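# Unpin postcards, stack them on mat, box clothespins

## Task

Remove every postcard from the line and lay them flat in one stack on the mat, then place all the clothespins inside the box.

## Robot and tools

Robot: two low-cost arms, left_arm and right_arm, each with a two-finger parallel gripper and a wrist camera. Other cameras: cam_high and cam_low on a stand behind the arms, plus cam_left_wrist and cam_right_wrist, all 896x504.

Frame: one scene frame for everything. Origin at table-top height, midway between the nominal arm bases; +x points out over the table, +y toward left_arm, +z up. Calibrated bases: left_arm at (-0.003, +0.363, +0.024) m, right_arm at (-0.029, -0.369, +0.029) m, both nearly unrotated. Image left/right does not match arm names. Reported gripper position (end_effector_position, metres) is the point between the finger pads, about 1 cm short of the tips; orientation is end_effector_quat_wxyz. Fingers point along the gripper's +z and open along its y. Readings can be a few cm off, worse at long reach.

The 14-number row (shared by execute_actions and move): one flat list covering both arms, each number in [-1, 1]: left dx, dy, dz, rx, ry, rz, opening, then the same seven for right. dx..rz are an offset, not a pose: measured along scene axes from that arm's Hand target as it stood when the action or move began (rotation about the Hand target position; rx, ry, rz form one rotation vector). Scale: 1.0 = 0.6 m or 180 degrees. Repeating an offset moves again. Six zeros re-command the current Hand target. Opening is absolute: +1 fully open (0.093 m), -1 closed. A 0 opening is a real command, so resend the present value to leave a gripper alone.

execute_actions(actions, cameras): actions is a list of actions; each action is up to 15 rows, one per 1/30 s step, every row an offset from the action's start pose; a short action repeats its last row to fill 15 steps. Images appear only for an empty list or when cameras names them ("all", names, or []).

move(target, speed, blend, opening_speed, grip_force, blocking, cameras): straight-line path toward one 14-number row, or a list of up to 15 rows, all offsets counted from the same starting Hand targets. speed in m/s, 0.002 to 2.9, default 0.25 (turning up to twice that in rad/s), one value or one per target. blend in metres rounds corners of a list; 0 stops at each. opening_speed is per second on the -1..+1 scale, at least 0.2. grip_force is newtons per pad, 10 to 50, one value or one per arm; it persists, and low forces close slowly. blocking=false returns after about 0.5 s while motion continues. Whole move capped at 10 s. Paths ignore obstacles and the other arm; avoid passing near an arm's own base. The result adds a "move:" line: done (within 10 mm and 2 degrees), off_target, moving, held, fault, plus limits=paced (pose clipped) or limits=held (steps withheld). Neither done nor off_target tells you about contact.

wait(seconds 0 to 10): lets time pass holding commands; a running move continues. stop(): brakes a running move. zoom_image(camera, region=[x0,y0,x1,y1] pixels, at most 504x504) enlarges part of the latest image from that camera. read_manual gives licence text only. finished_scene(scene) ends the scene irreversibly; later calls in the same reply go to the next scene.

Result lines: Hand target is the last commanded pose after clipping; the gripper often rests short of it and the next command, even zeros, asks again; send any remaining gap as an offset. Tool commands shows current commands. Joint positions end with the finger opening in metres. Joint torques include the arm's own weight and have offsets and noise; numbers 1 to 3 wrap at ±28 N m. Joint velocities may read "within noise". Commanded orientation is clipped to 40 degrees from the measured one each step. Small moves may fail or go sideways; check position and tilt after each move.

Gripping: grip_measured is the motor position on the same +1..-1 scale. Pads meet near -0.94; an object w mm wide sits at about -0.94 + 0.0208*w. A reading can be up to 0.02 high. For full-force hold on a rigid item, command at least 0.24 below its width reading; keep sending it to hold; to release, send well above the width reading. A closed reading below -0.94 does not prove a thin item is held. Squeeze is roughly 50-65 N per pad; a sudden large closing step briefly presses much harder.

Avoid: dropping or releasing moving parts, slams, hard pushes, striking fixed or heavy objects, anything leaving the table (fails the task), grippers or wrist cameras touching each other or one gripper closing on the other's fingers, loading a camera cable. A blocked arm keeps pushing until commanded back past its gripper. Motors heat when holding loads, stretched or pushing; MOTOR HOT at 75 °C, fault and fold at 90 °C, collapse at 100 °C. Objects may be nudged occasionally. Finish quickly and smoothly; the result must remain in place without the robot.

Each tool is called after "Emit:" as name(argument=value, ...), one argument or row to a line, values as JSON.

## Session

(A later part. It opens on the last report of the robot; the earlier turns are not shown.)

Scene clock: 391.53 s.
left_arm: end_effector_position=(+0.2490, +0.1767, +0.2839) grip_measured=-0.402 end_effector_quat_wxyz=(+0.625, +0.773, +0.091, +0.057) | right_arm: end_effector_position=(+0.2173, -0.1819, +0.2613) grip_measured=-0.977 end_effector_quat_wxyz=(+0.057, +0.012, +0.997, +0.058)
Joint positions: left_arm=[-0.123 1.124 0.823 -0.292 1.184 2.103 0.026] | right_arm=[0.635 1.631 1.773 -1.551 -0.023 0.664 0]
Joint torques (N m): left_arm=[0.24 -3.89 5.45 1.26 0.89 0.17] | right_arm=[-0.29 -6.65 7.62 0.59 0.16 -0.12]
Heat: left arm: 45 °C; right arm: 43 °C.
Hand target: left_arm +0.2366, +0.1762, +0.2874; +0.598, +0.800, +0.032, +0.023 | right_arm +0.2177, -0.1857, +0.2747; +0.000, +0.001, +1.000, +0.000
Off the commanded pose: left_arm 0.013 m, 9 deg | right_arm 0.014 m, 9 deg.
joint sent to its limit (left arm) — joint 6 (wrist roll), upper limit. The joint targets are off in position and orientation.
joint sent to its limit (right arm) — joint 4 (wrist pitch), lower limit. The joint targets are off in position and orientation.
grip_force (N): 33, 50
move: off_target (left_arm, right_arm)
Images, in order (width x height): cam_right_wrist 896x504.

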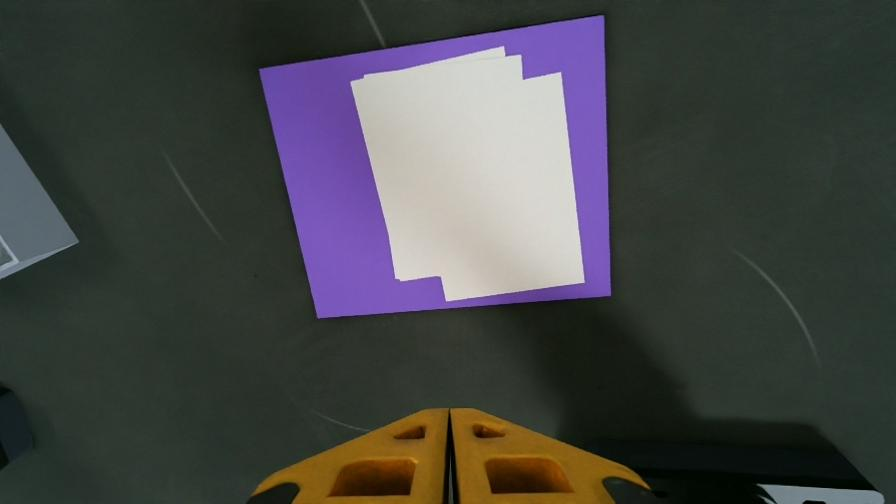

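Emit:
wait(
  seconds=0.1,
  cameras=["cam_high","cam_low"],
)

Emit:
zoom_image(
  camera="cam_high",
  region=[470, 170, 580, 280],
)

Emit:
zoom_image(
  camera="cam_low",
  region=[80, 220, 310, 350],
)

Scene clock: 392.47 s.
left_arm: end_effector_position=(+0.2490, +0.1767, +0.2839) grip_measured=-0.402 end_effector_quat_wxyz=(+0.625, +0.773, +0.091, +0.057) | right_arm: end_effector_position=(+0.2173, -0.1819, +0.2613) grip_measured=-0.977 end_effector_quat_wxyz=(+0.057, +0.012, +0.997, +0.058)
Joint positions: left_arm=[-0.123 1.124 0.823 -0.292 1.184 2.103 0.026] | right_arm=[0.635 1.631 1.773 -1.551 -0.023 0.664 0]
Joint torques (N m): left_arm=[0.2 -3.96 5.49 1.25 0.89 0.19] | right_arm=[-0.27 -6.65 7.69 0.59 0.17 -0.12]
Heat: left arm: 44 °C; right arm: 42 °C.
Hand target: left_arm +0.2366, +0.1762, +0.2874; +0.598, +0.800, +0.032, +0.023 | right_arm +0.2177, -0.1857, +0.2747; +0.000, +0.001, +1.000, +0.000
Tool commands: left_gripper/opening=-0.4 right_gripper/opening=-1.0
Off the commanded pose: left_arm 0.013 m, 9 deg | right_arm 0.014 m, 9 deg.
grip_force (N): 33, 50
wait: 0.10 s; at rest from the start
Images, in order (width x height): cam_high 896x504, cam_low 896x504.

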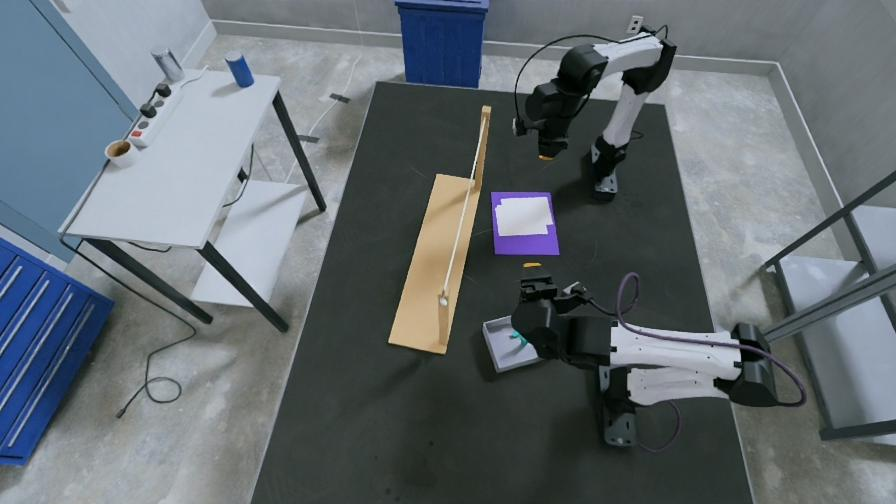

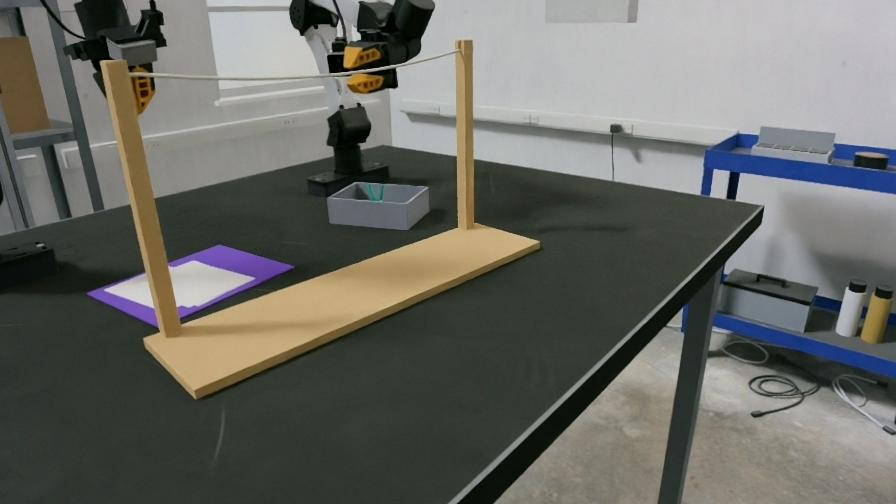

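Scaled by 4.582 from the camera's 896x504 image, which has a finer 1280x720 frame.

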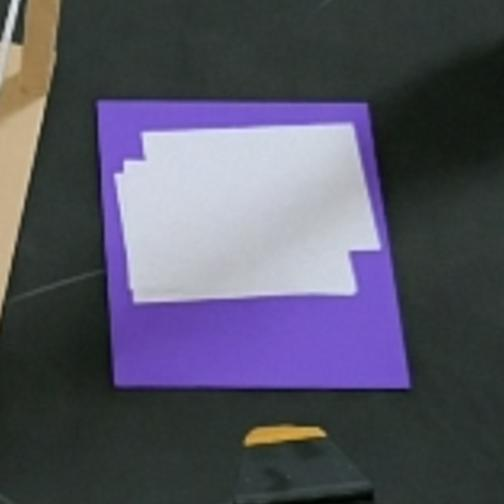

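Scaled by 2.191 from the camera's 896x504 image, which has a finer 1280x720 frame.

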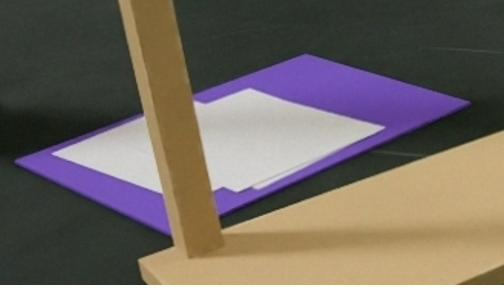

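Emit:
move(
  target=[
    [0,0,0,0,0,0,-0.4,0.005,-0.077,-0.36,0,0,0,-1],
  ],
  speed=0.2,
  cameras=["cam_right_wrist"],
)

Scene clock: 396.23 s.
left_arm: end_effector_position=(+0.2490, +0.1767, +0.2839) grip_measured=-0.402 end_effector_quat_wxyz=(+0.625, +0.773, +0.091, +0.057) | right_arm: end_effector_position=(+0.2131, -0.2324, +0.0582) grip_measured=-0.977 end_effector_quat_wxyz=(-0.020, +0.007, +1.000, +0.001)
Joint positions: left_arm=[-0.123 1.124 0.823 -0.292 1.184 2.103 0.026] | right_arm=[0.499 1.707 1.043 -0.941 -0.022 0.515 0]
Joint torques (N m): left_arm=[0.2 -3.92 5.46 1.24 0.89 0.19] | right_arm=[-0.2 -6.15 4.29 0.67 0.17 -0.12]
Heat: left arm: 44 °C; right arm: 42 °C.
Hand target: left_arm +0.2366, +0.1762, +0.2874; +0.598, +0.800, +0.032, +0.023 | right_arm +0.2207, -0.2319, +0.0587; +0.000, +0.001, +1.000, +0.000
Off the commanded pose: left_arm 0.013 m, 9 deg | right_arm 0.008 m, 2 deg.
joint sent to its limit (left arm) — joint 6 (wrist roll), upper limit. The joint targets are off in position and orientation.
grip_force (N): 33, 50
move: off_target (left_arm)
Images, in order (width x height): cam_right_wrist 896x504.

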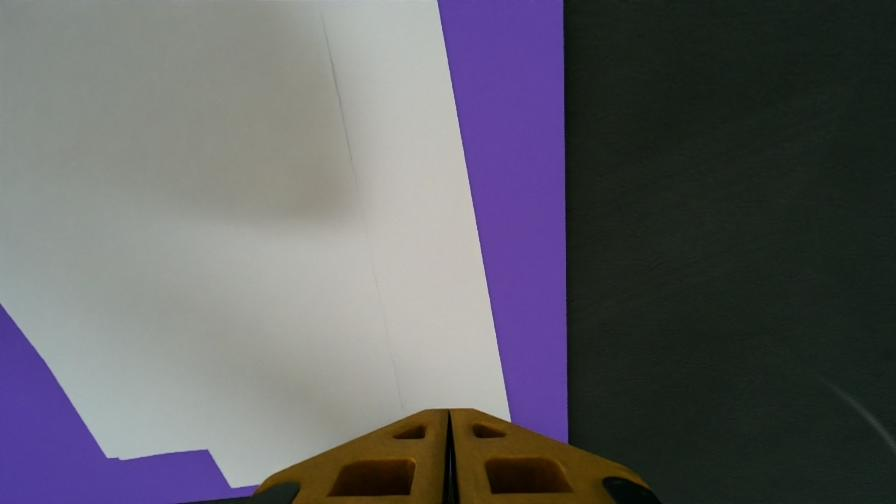

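Emit:
move(
  target=[
    [0,0,0,0,0,0,-0.4,0.0,-0.013,0,0,0,0,-1],
    [0,0,0,0,0,0,-0.4,0,-0.013,-0.1,0,0,0,-1],
  ],
  speed=0.07,
)

Emit:
move(
  target=[0,0,0,0,0,0,-0.4,0.02,0.05,0,0,0,0,-1],
  speed=0.05,
  cameras=["cam_right_wrist"],
)

Scene clock: 399.30 s.
left_arm: end_effector_position=(+0.2490, +0.1767, +0.2839) grip_measured=-0.402 end_effector_quat_wxyz=(+0.625, +0.773, +0.091, +0.057) | right_arm: end_effector_position=(+0.2084, -0.2420, +0.0108) grip_measured=-0.978 end_effector_quat_wxyz=(-0.028, +0.009, +1.000, -0.003)
Joint positions: left_arm=[-0.123 1.124 0.823 -0.292 1.184 2.103 0.026] | right_arm=[0.476 1.789 0.924 -0.758 -0.022 0.495 0]
Joint torques (N m): left_arm=[0.24 -3.95 5.44 1.25 0.89 0.18] | right_arm=[-0.23 -3.96 2.04 1.28 0.18 -0.13]
Heat: left arm: 44 °C; right arm: 42 °C.
Hand target: left_arm +0.2366, +0.1762, +0.2874; +0.598, +0.800, +0.032, +0.023 | right_arm +0.2207, -0.2397, -0.0013; +0.000, +0.001, +1.000, +0.000
Off the commanded pose: left_arm 0.013 m, 9 deg | right_arm 0.017 m, 3 deg.
joint sent to its limit (left arm) — joint 6 (wrist roll), upper limit. The joint targets are off in position and orientation.
grip_force (N): 33, 50
move: off_target (left_arm, right_arm)

Scene clock: 400.60 s.
left_arm: end_effector_position=(+0.2490, +0.1767, +0.2839) grip_measured=-0.402 end_effector_quat_wxyz=(+0.625, +0.773, +0.091, +0.057) | right_arm: end_effector_position=(+0.2094, -0.2395, +0.0106) grip_measured=-0.978 end_effector_quat_wxyz=(-0.039, +0.001, +0.998, -0.044)
Joint positions: left_arm=[-0.123 1.124 0.823 -0.292 1.184 2.103 0.026] | right_arm=[0.519 1.845 0.991 -0.827 0.037 0.524 0]
Joint torques (N m): left_arm=[0.25 -3.93 5.46 1.25 0.88 0.18] | right_arm=[1.59 -3.22 5.63 1.44 -0.3 0.17]
Heat: left arm: 44 °C; right arm: 42 °C.
Hand target: left_arm +0.2366, +0.1762, +0.2874; +0.598, +0.800, +0.032, +0.023 | right_arm +0.2327, -0.2097, -0.0013; +0.000, +0.001, +1.000, +0.000
Off the commanded pose: left_arm 0.013 m, 9 deg | right_arm 0.040 m, 7 deg.
joint sent to its limit (left arm) — joint 6 (wrist roll), upper limit. The joint targets are off in position and orientation.
grip_force (N): 33, 50
move: off_target (left_arm, right_arm)
Images, in order (width x height): cam_right_wrist 896x504.

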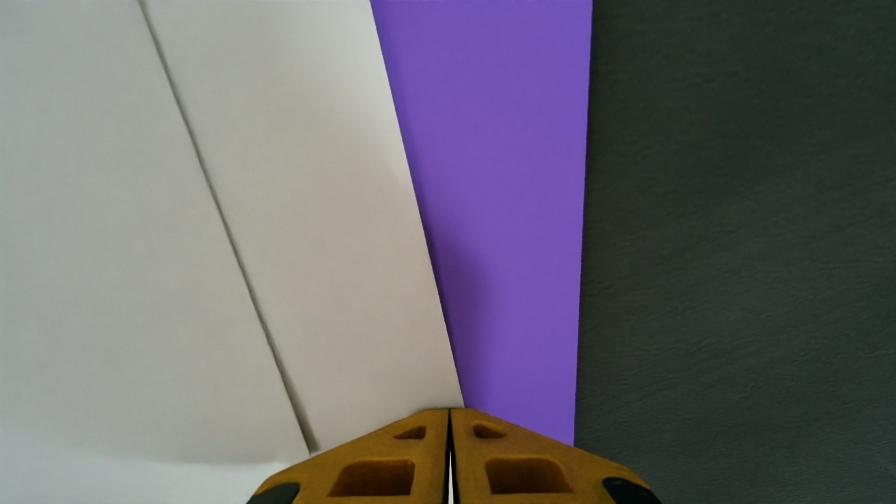

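Emit:
move(
  target=[0,0,0,0,0,0,-0.4,0.005,0.03,0,0,0,0,-1],
  speed=0.05,
  cameras=["cam_right_wrist"],
)

Scene clock: 401.90 s.
left_arm: end_effector_position=(+0.2490, +0.1767, +0.2839) grip_measured=-0.402 end_effector_quat_wxyz=(+0.625, +0.773, +0.091, +0.057) | right_arm: end_effector_position=(+0.2180, -0.2192, +0.0107) grip_measured=-0.978 end_effector_quat_wxyz=(-0.030, -0.001, +0.999, -0.041)
Joint positions: left_arm=[-0.123 1.124 0.823 -0.292 1.184 2.103 0.026] | right_arm=[0.565 1.888 1.052 -0.829 0.037 0.567 0]
Joint torques (N m): left_arm=[0.16 -3.95 5.44 1.25 0.89 0.17] | right_arm=[1.42 -3.66 5.15 1.36 -0.3 0.19]
Heat: left arm: 44 °C; right arm: 41 °C.
Hand target: left_arm +0.2366, +0.1762, +0.2874; +0.598, +0.800, +0.032, +0.023 | right_arm +0.2357, -0.1917, -0.0013; +0.000, +0.001, +1.000, +0.000
Off the commanded pose: left_arm 0.013 m, 9 deg | right_arm 0.035 m, 6 deg.
joint sent to its limit (left arm) — joint 6 (wrist roll), upper limit. The joint targets are off in position and orientation.
grip_force (N): 33, 50
move: off_target (left_arm, right_arm)
Images, in order (width x height): cam_right_wrist 896x504.

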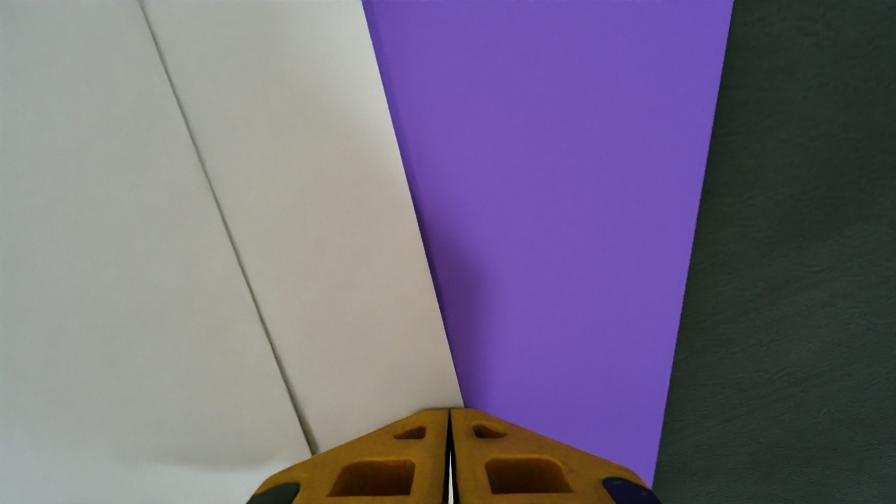

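Emit:
move(
  target=[
    [0,0,0,0,0,0,-0.4,-0.01,-0.02,0.1,0,0,0,-1],
    [0,0,0,0,0,0,-0.4,-0.015,0.19,0.1,0,0,0,-1],
  ],
  speed=0.15,
  cameras=["cam_right_wrist"],
)

Scene clock: 405.10 s.
left_arm: end_effector_position=(+0.2490, +0.1767, +0.2839) grip_measured=-0.402 end_effector_quat_wxyz=(+0.625, +0.773, +0.091, +0.057) | right_arm: end_effector_position=(+0.2203, -0.0844, +0.0496) grip_measured=-0.978 end_effector_quat_wxyz=(-0.005, -0.013, +1.000, -0.011)
Joint positions: left_arm=[-0.123 1.124 0.823 -0.292 1.184 2.103 0.026] | right_arm=[0.853 2.066 1.491 -1.019 0.008 0.83 0]
Joint torques (N m): left_arm=[0.23 -3.93 5.45 1.24 0.88 0.18] | right_arm=[0.16 -8.64 8.2 0.26 -0.11 0.18]
Heat: left arm: 44 °C; right arm: 41 °C.
Hand target: left_arm +0.2366, +0.1762, +0.2874; +0.598, +0.800, +0.032, +0.023 | right_arm +0.2267, -0.0777, +0.0587; +0.000, +0.001, +1.000, +0.000
Off the commanded pose: left_arm 0.013 m, 9 deg | right_arm 0.013 m, 2 deg.
joint sent to its limit (left arm) — joint 6 (wrist roll), upper limit. The joint targets are off in position and orientation.
grip_force (N): 33, 50
move: off_target (left_arm, right_arm)
Images, in order (width x height): cam_right_wrist 896x504.

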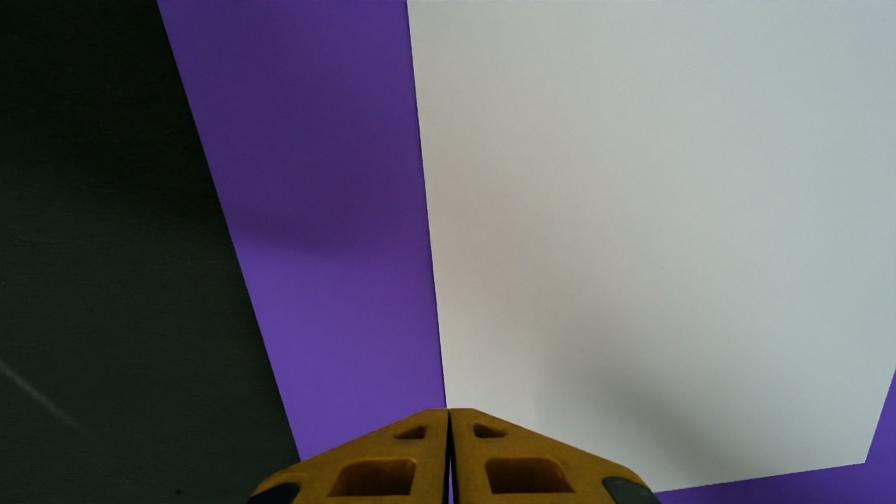

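Emit:
move(
  target=[0,0,0,0,0,0,-0.4,0.0,-0.006,-0.1,0,0,0,-1],
  speed=0.07,
  cameras=["cam_right_wrist"],
)

Scene clock: 406.60 s.
left_arm: end_effector_position=(+0.2490, +0.1767, +0.2839) grip_measured=-0.402 end_effector_quat_wxyz=(+0.625, +0.773, +0.091, +0.057) | right_arm: end_effector_position=(+0.2183, -0.0868, +0.0106) grip_measured=-0.978 end_effector_quat_wxyz=(-0.012, -0.013, +1.000, -0.019)
Joint positions: left_arm=[-0.123 1.124 0.823 -0.292 1.184 2.103 0.026] | right_arm=[0.853 2.131 1.424 -0.907 0.008 0.83 0]
Joint torques (N m): left_arm=[0.23 -3.95 5.46 1.25 0.88 0.17] | right_arm=[-0.28 -7.57 2.5 1.13 -0.11 0.11]
Heat: left arm: 44 °C; right arm: 41 °C.
Hand target: left_arm +0.2366, +0.1762, +0.2874; +0.598, +0.800, +0.032, +0.023 | right_arm +0.2267, -0.0813, -0.0013; +0.000, +0.001, +1.000, +0.000
Off the commanded pose: left_arm 0.013 m, 9 deg | right_arm 0.016 m, 3 deg.
joint sent to its limit (left arm) — joint 6 (wrist roll), upper limit. The joint targets are off in position and orientation.
grip_force (N): 33, 50
move: off_target (left_arm, right_arm)
Images, in order (width x height): cam_right_wrist 896x504.

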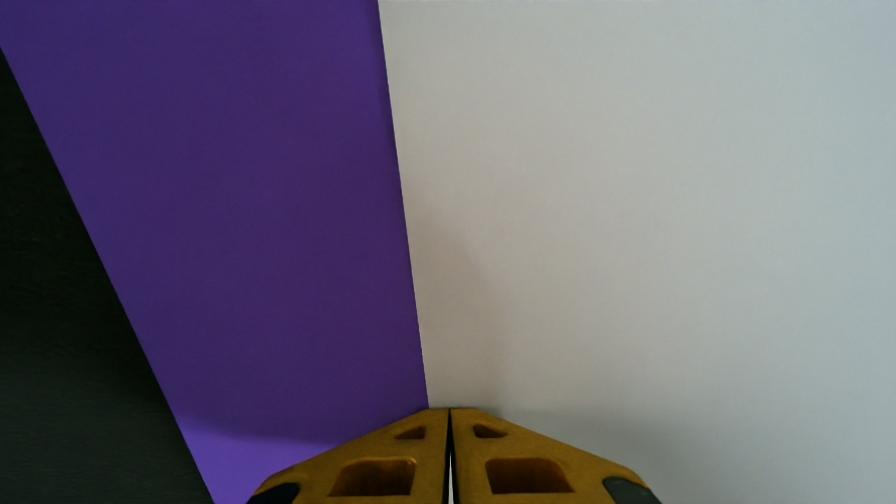

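Emit:
move(
  target=[0,0,0,0,0,0,-0.4,-0.035,-0.075,0,0,0,0,-1],
  speed=0.05,
  cameras=["cam_right_wrist"],
)

Scene clock: 408.37 s.
left_arm: end_effector_position=(+0.2490, +0.1767, +0.2839) grip_measured=-0.402 end_effector_quat_wxyz=(+0.625, +0.773, +0.091, +0.057) | right_arm: end_effector_position=(+0.2161, -0.1004, +0.0109) grip_measured=-0.978 end_effector_quat_wxyz=(+0.024, +0.001, +0.999, +0.040)
Joint positions: left_arm=[-0.123 1.124 0.823 -0.292 1.184 2.103 0.026] | right_arm=[0.821 1.985 1.194 -0.688 -0.018 0.826 0]
Joint torques (N m): left_arm=[0.21 -3.95 5.49 1.26 0.9 0.17] | right_arm=[-0.87 -7.06 1.58 0.24 0.12 -0.14]
Heat: left arm: 43 °C; right arm: 41 °C.
Hand target: left_arm +0.2366, +0.1762, +0.2874; +0.598, +0.800, +0.032, +0.023 | right_arm +0.2057, -0.1263, -0.0013; +0.000, +0.001, +1.000, +0.000
Off the commanded pose: left_arm 0.013 m, 9 deg | right_arm 0.030 m, 5 deg.
joint sent to its limit (left arm) — joint 6 (wrist roll), upper limit. The joint targets are off in position and orientation.
grip_force (N): 33, 50
move: off_target (left_arm, right_arm)
Images, in order (width x height): cam_right_wrist 896x504.

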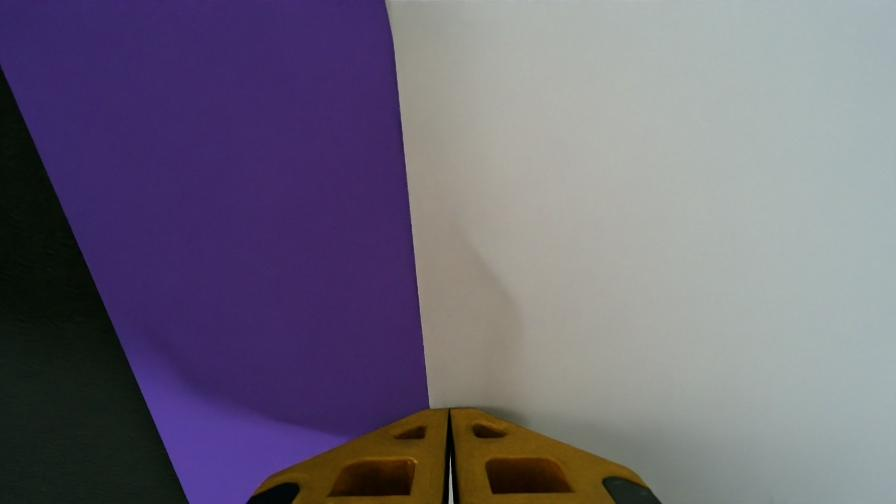

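Emit:
move(
  target=[0,0,0,0,0,0,-0.4,-0.016,-0.016,0,0,0,0,-1],
  speed=0.05,
)

Emit:
move(
  target=[
    [0,0,0,0,0,0,-0.4,0.015,0.03,0.05,0,0,0,-1],
    [0,0,0,0,0,0,-0.4,0.035,-0.085,0.46,0,0,0,-1],
  ],
  speed=0.15,
  cameras=["cam_right_wrist","cam_high"],
)

Emit:
zoom_image(
  camera="cam_right_wrist",
  region=[240, 10, 620, 330],
)

Emit:
zoom_image(
  camera="cam_high",
  region=[470, 170, 580, 280],
)

Scene clock: 409.60 s.
left_arm: end_effector_position=(+0.2490, +0.1767, +0.2839) grip_measured=-0.402 end_effector_quat_wxyz=(+0.625, +0.773, +0.091, +0.057) | right_arm: end_effector_position=(+0.2110, -0.1075, +0.0112) grip_measured=-0.978 end_effector_quat_wxyz=(+0.030, +0.003, +0.998, +0.046)
Joint positions: left_arm=[-0.123 1.124 0.823 -0.292 1.184 2.103 0.026] | right_arm=[0.818 1.944 1.132 -0.651 -0.018 0.826 0]
Joint torques (N m): left_arm=[0.21 -4 5.45 1.25 0.89 0.17] | right_arm=[-0.59 -6.82 1.54 0.12 0.13 -0.14]
Heat: left arm: 43 °C; right arm: 41 °C.
Hand target: left_arm +0.2366, +0.1762, +0.2874; +0.598, +0.800, +0.032, +0.023 | right_arm +0.1961, -0.1359, -0.0013; +0.000, +0.001, +1.000, +0.000
Off the commanded pose: left_arm 0.013 m, 9 deg | right_arm 0.034 m, 6 deg.
joint sent to its limit (left arm) — joint 6 (wrist roll), upper limit. The joint targets are off in position and orientation.
grip_force (N): 33, 50
move: off_target (left_arm, right_arm)

Scene clock: 413.17 s.
left_arm: end_effector_position=(+0.2490, +0.1767, +0.2839) grip_measured=-0.402 end_effector_quat_wxyz=(+0.625, +0.773, +0.091, +0.057) | right_arm: end_effector_position=(+0.2175, -0.1836, +0.2614) grip_measured=-0.978 end_effector_quat_wxyz=(+0.060, +0.012, +0.997, +0.056)
Joint positions: left_arm=[-0.123 1.124 0.823 -0.292 1.184 2.103 0.026] | right_arm=[0.634 1.626 1.769 -1.55 -0.017 0.661 0]
Joint torques (N m): left_arm=[0.23 -3.93 5.46 1.26 0.89 0.17] | right_arm=[-0.13 -6.63 7.65 0.59 0.12 -0.14]
Heat: left arm: 43 °C; right arm: 41 °C.
Hand target: left_arm +0.2366, +0.1762, +0.2874; +0.598, +0.800, +0.032, +0.023 | right_arm +0.2171, -0.1869, +0.2747; +0.000, +0.001, +1.000, +0.000
Off the commanded pose: left_arm 0.013 m, 9 deg | right_arm 0.014 m, 10 deg.
joint sent to its limit (left arm) — joint 6 (wrist roll), upper limit. The joint targets are off in position and orientation.
joint sent to its limit (right arm) — joint 4 (wrist pitch), lower limit. The joint targets are off in position and orientation.
grip_force (N): 33, 50
move: off_target (left_arm, right_arm)
Images, in order (width x height): cam_high 896x504, cam_right_wrist 896x504.

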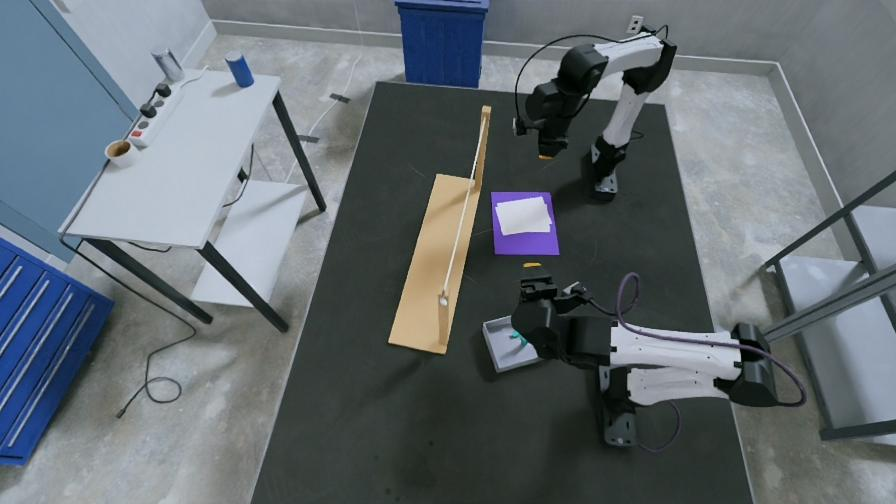

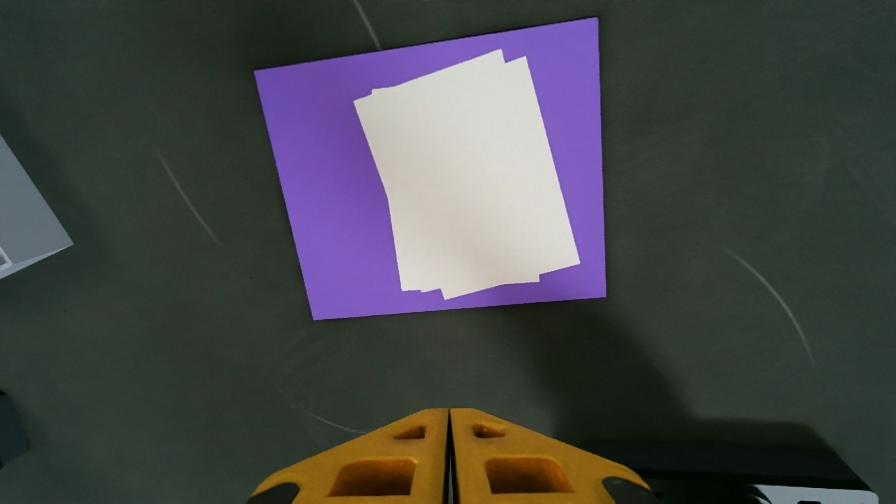

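Scaled by 1.326 from the camera's 896x504 image, which has a finer 1280x720 frame.

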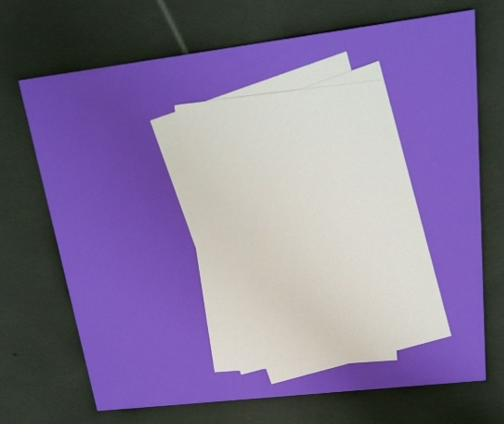

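Scaled by 4.582 from the camera's 896x504 image, which has a finer 1280x720 frame.

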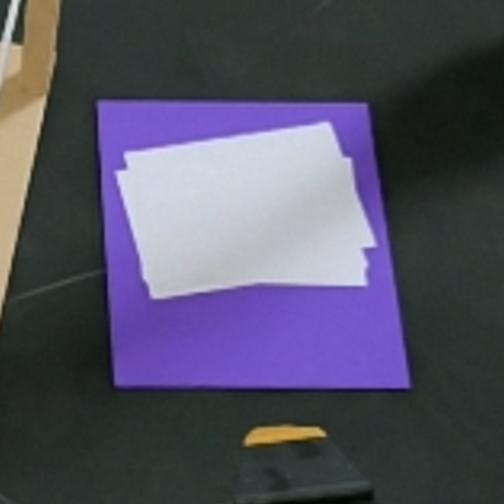

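Emit:
finished_scene(
  scene=2,
)

The scene is finished: the task was done.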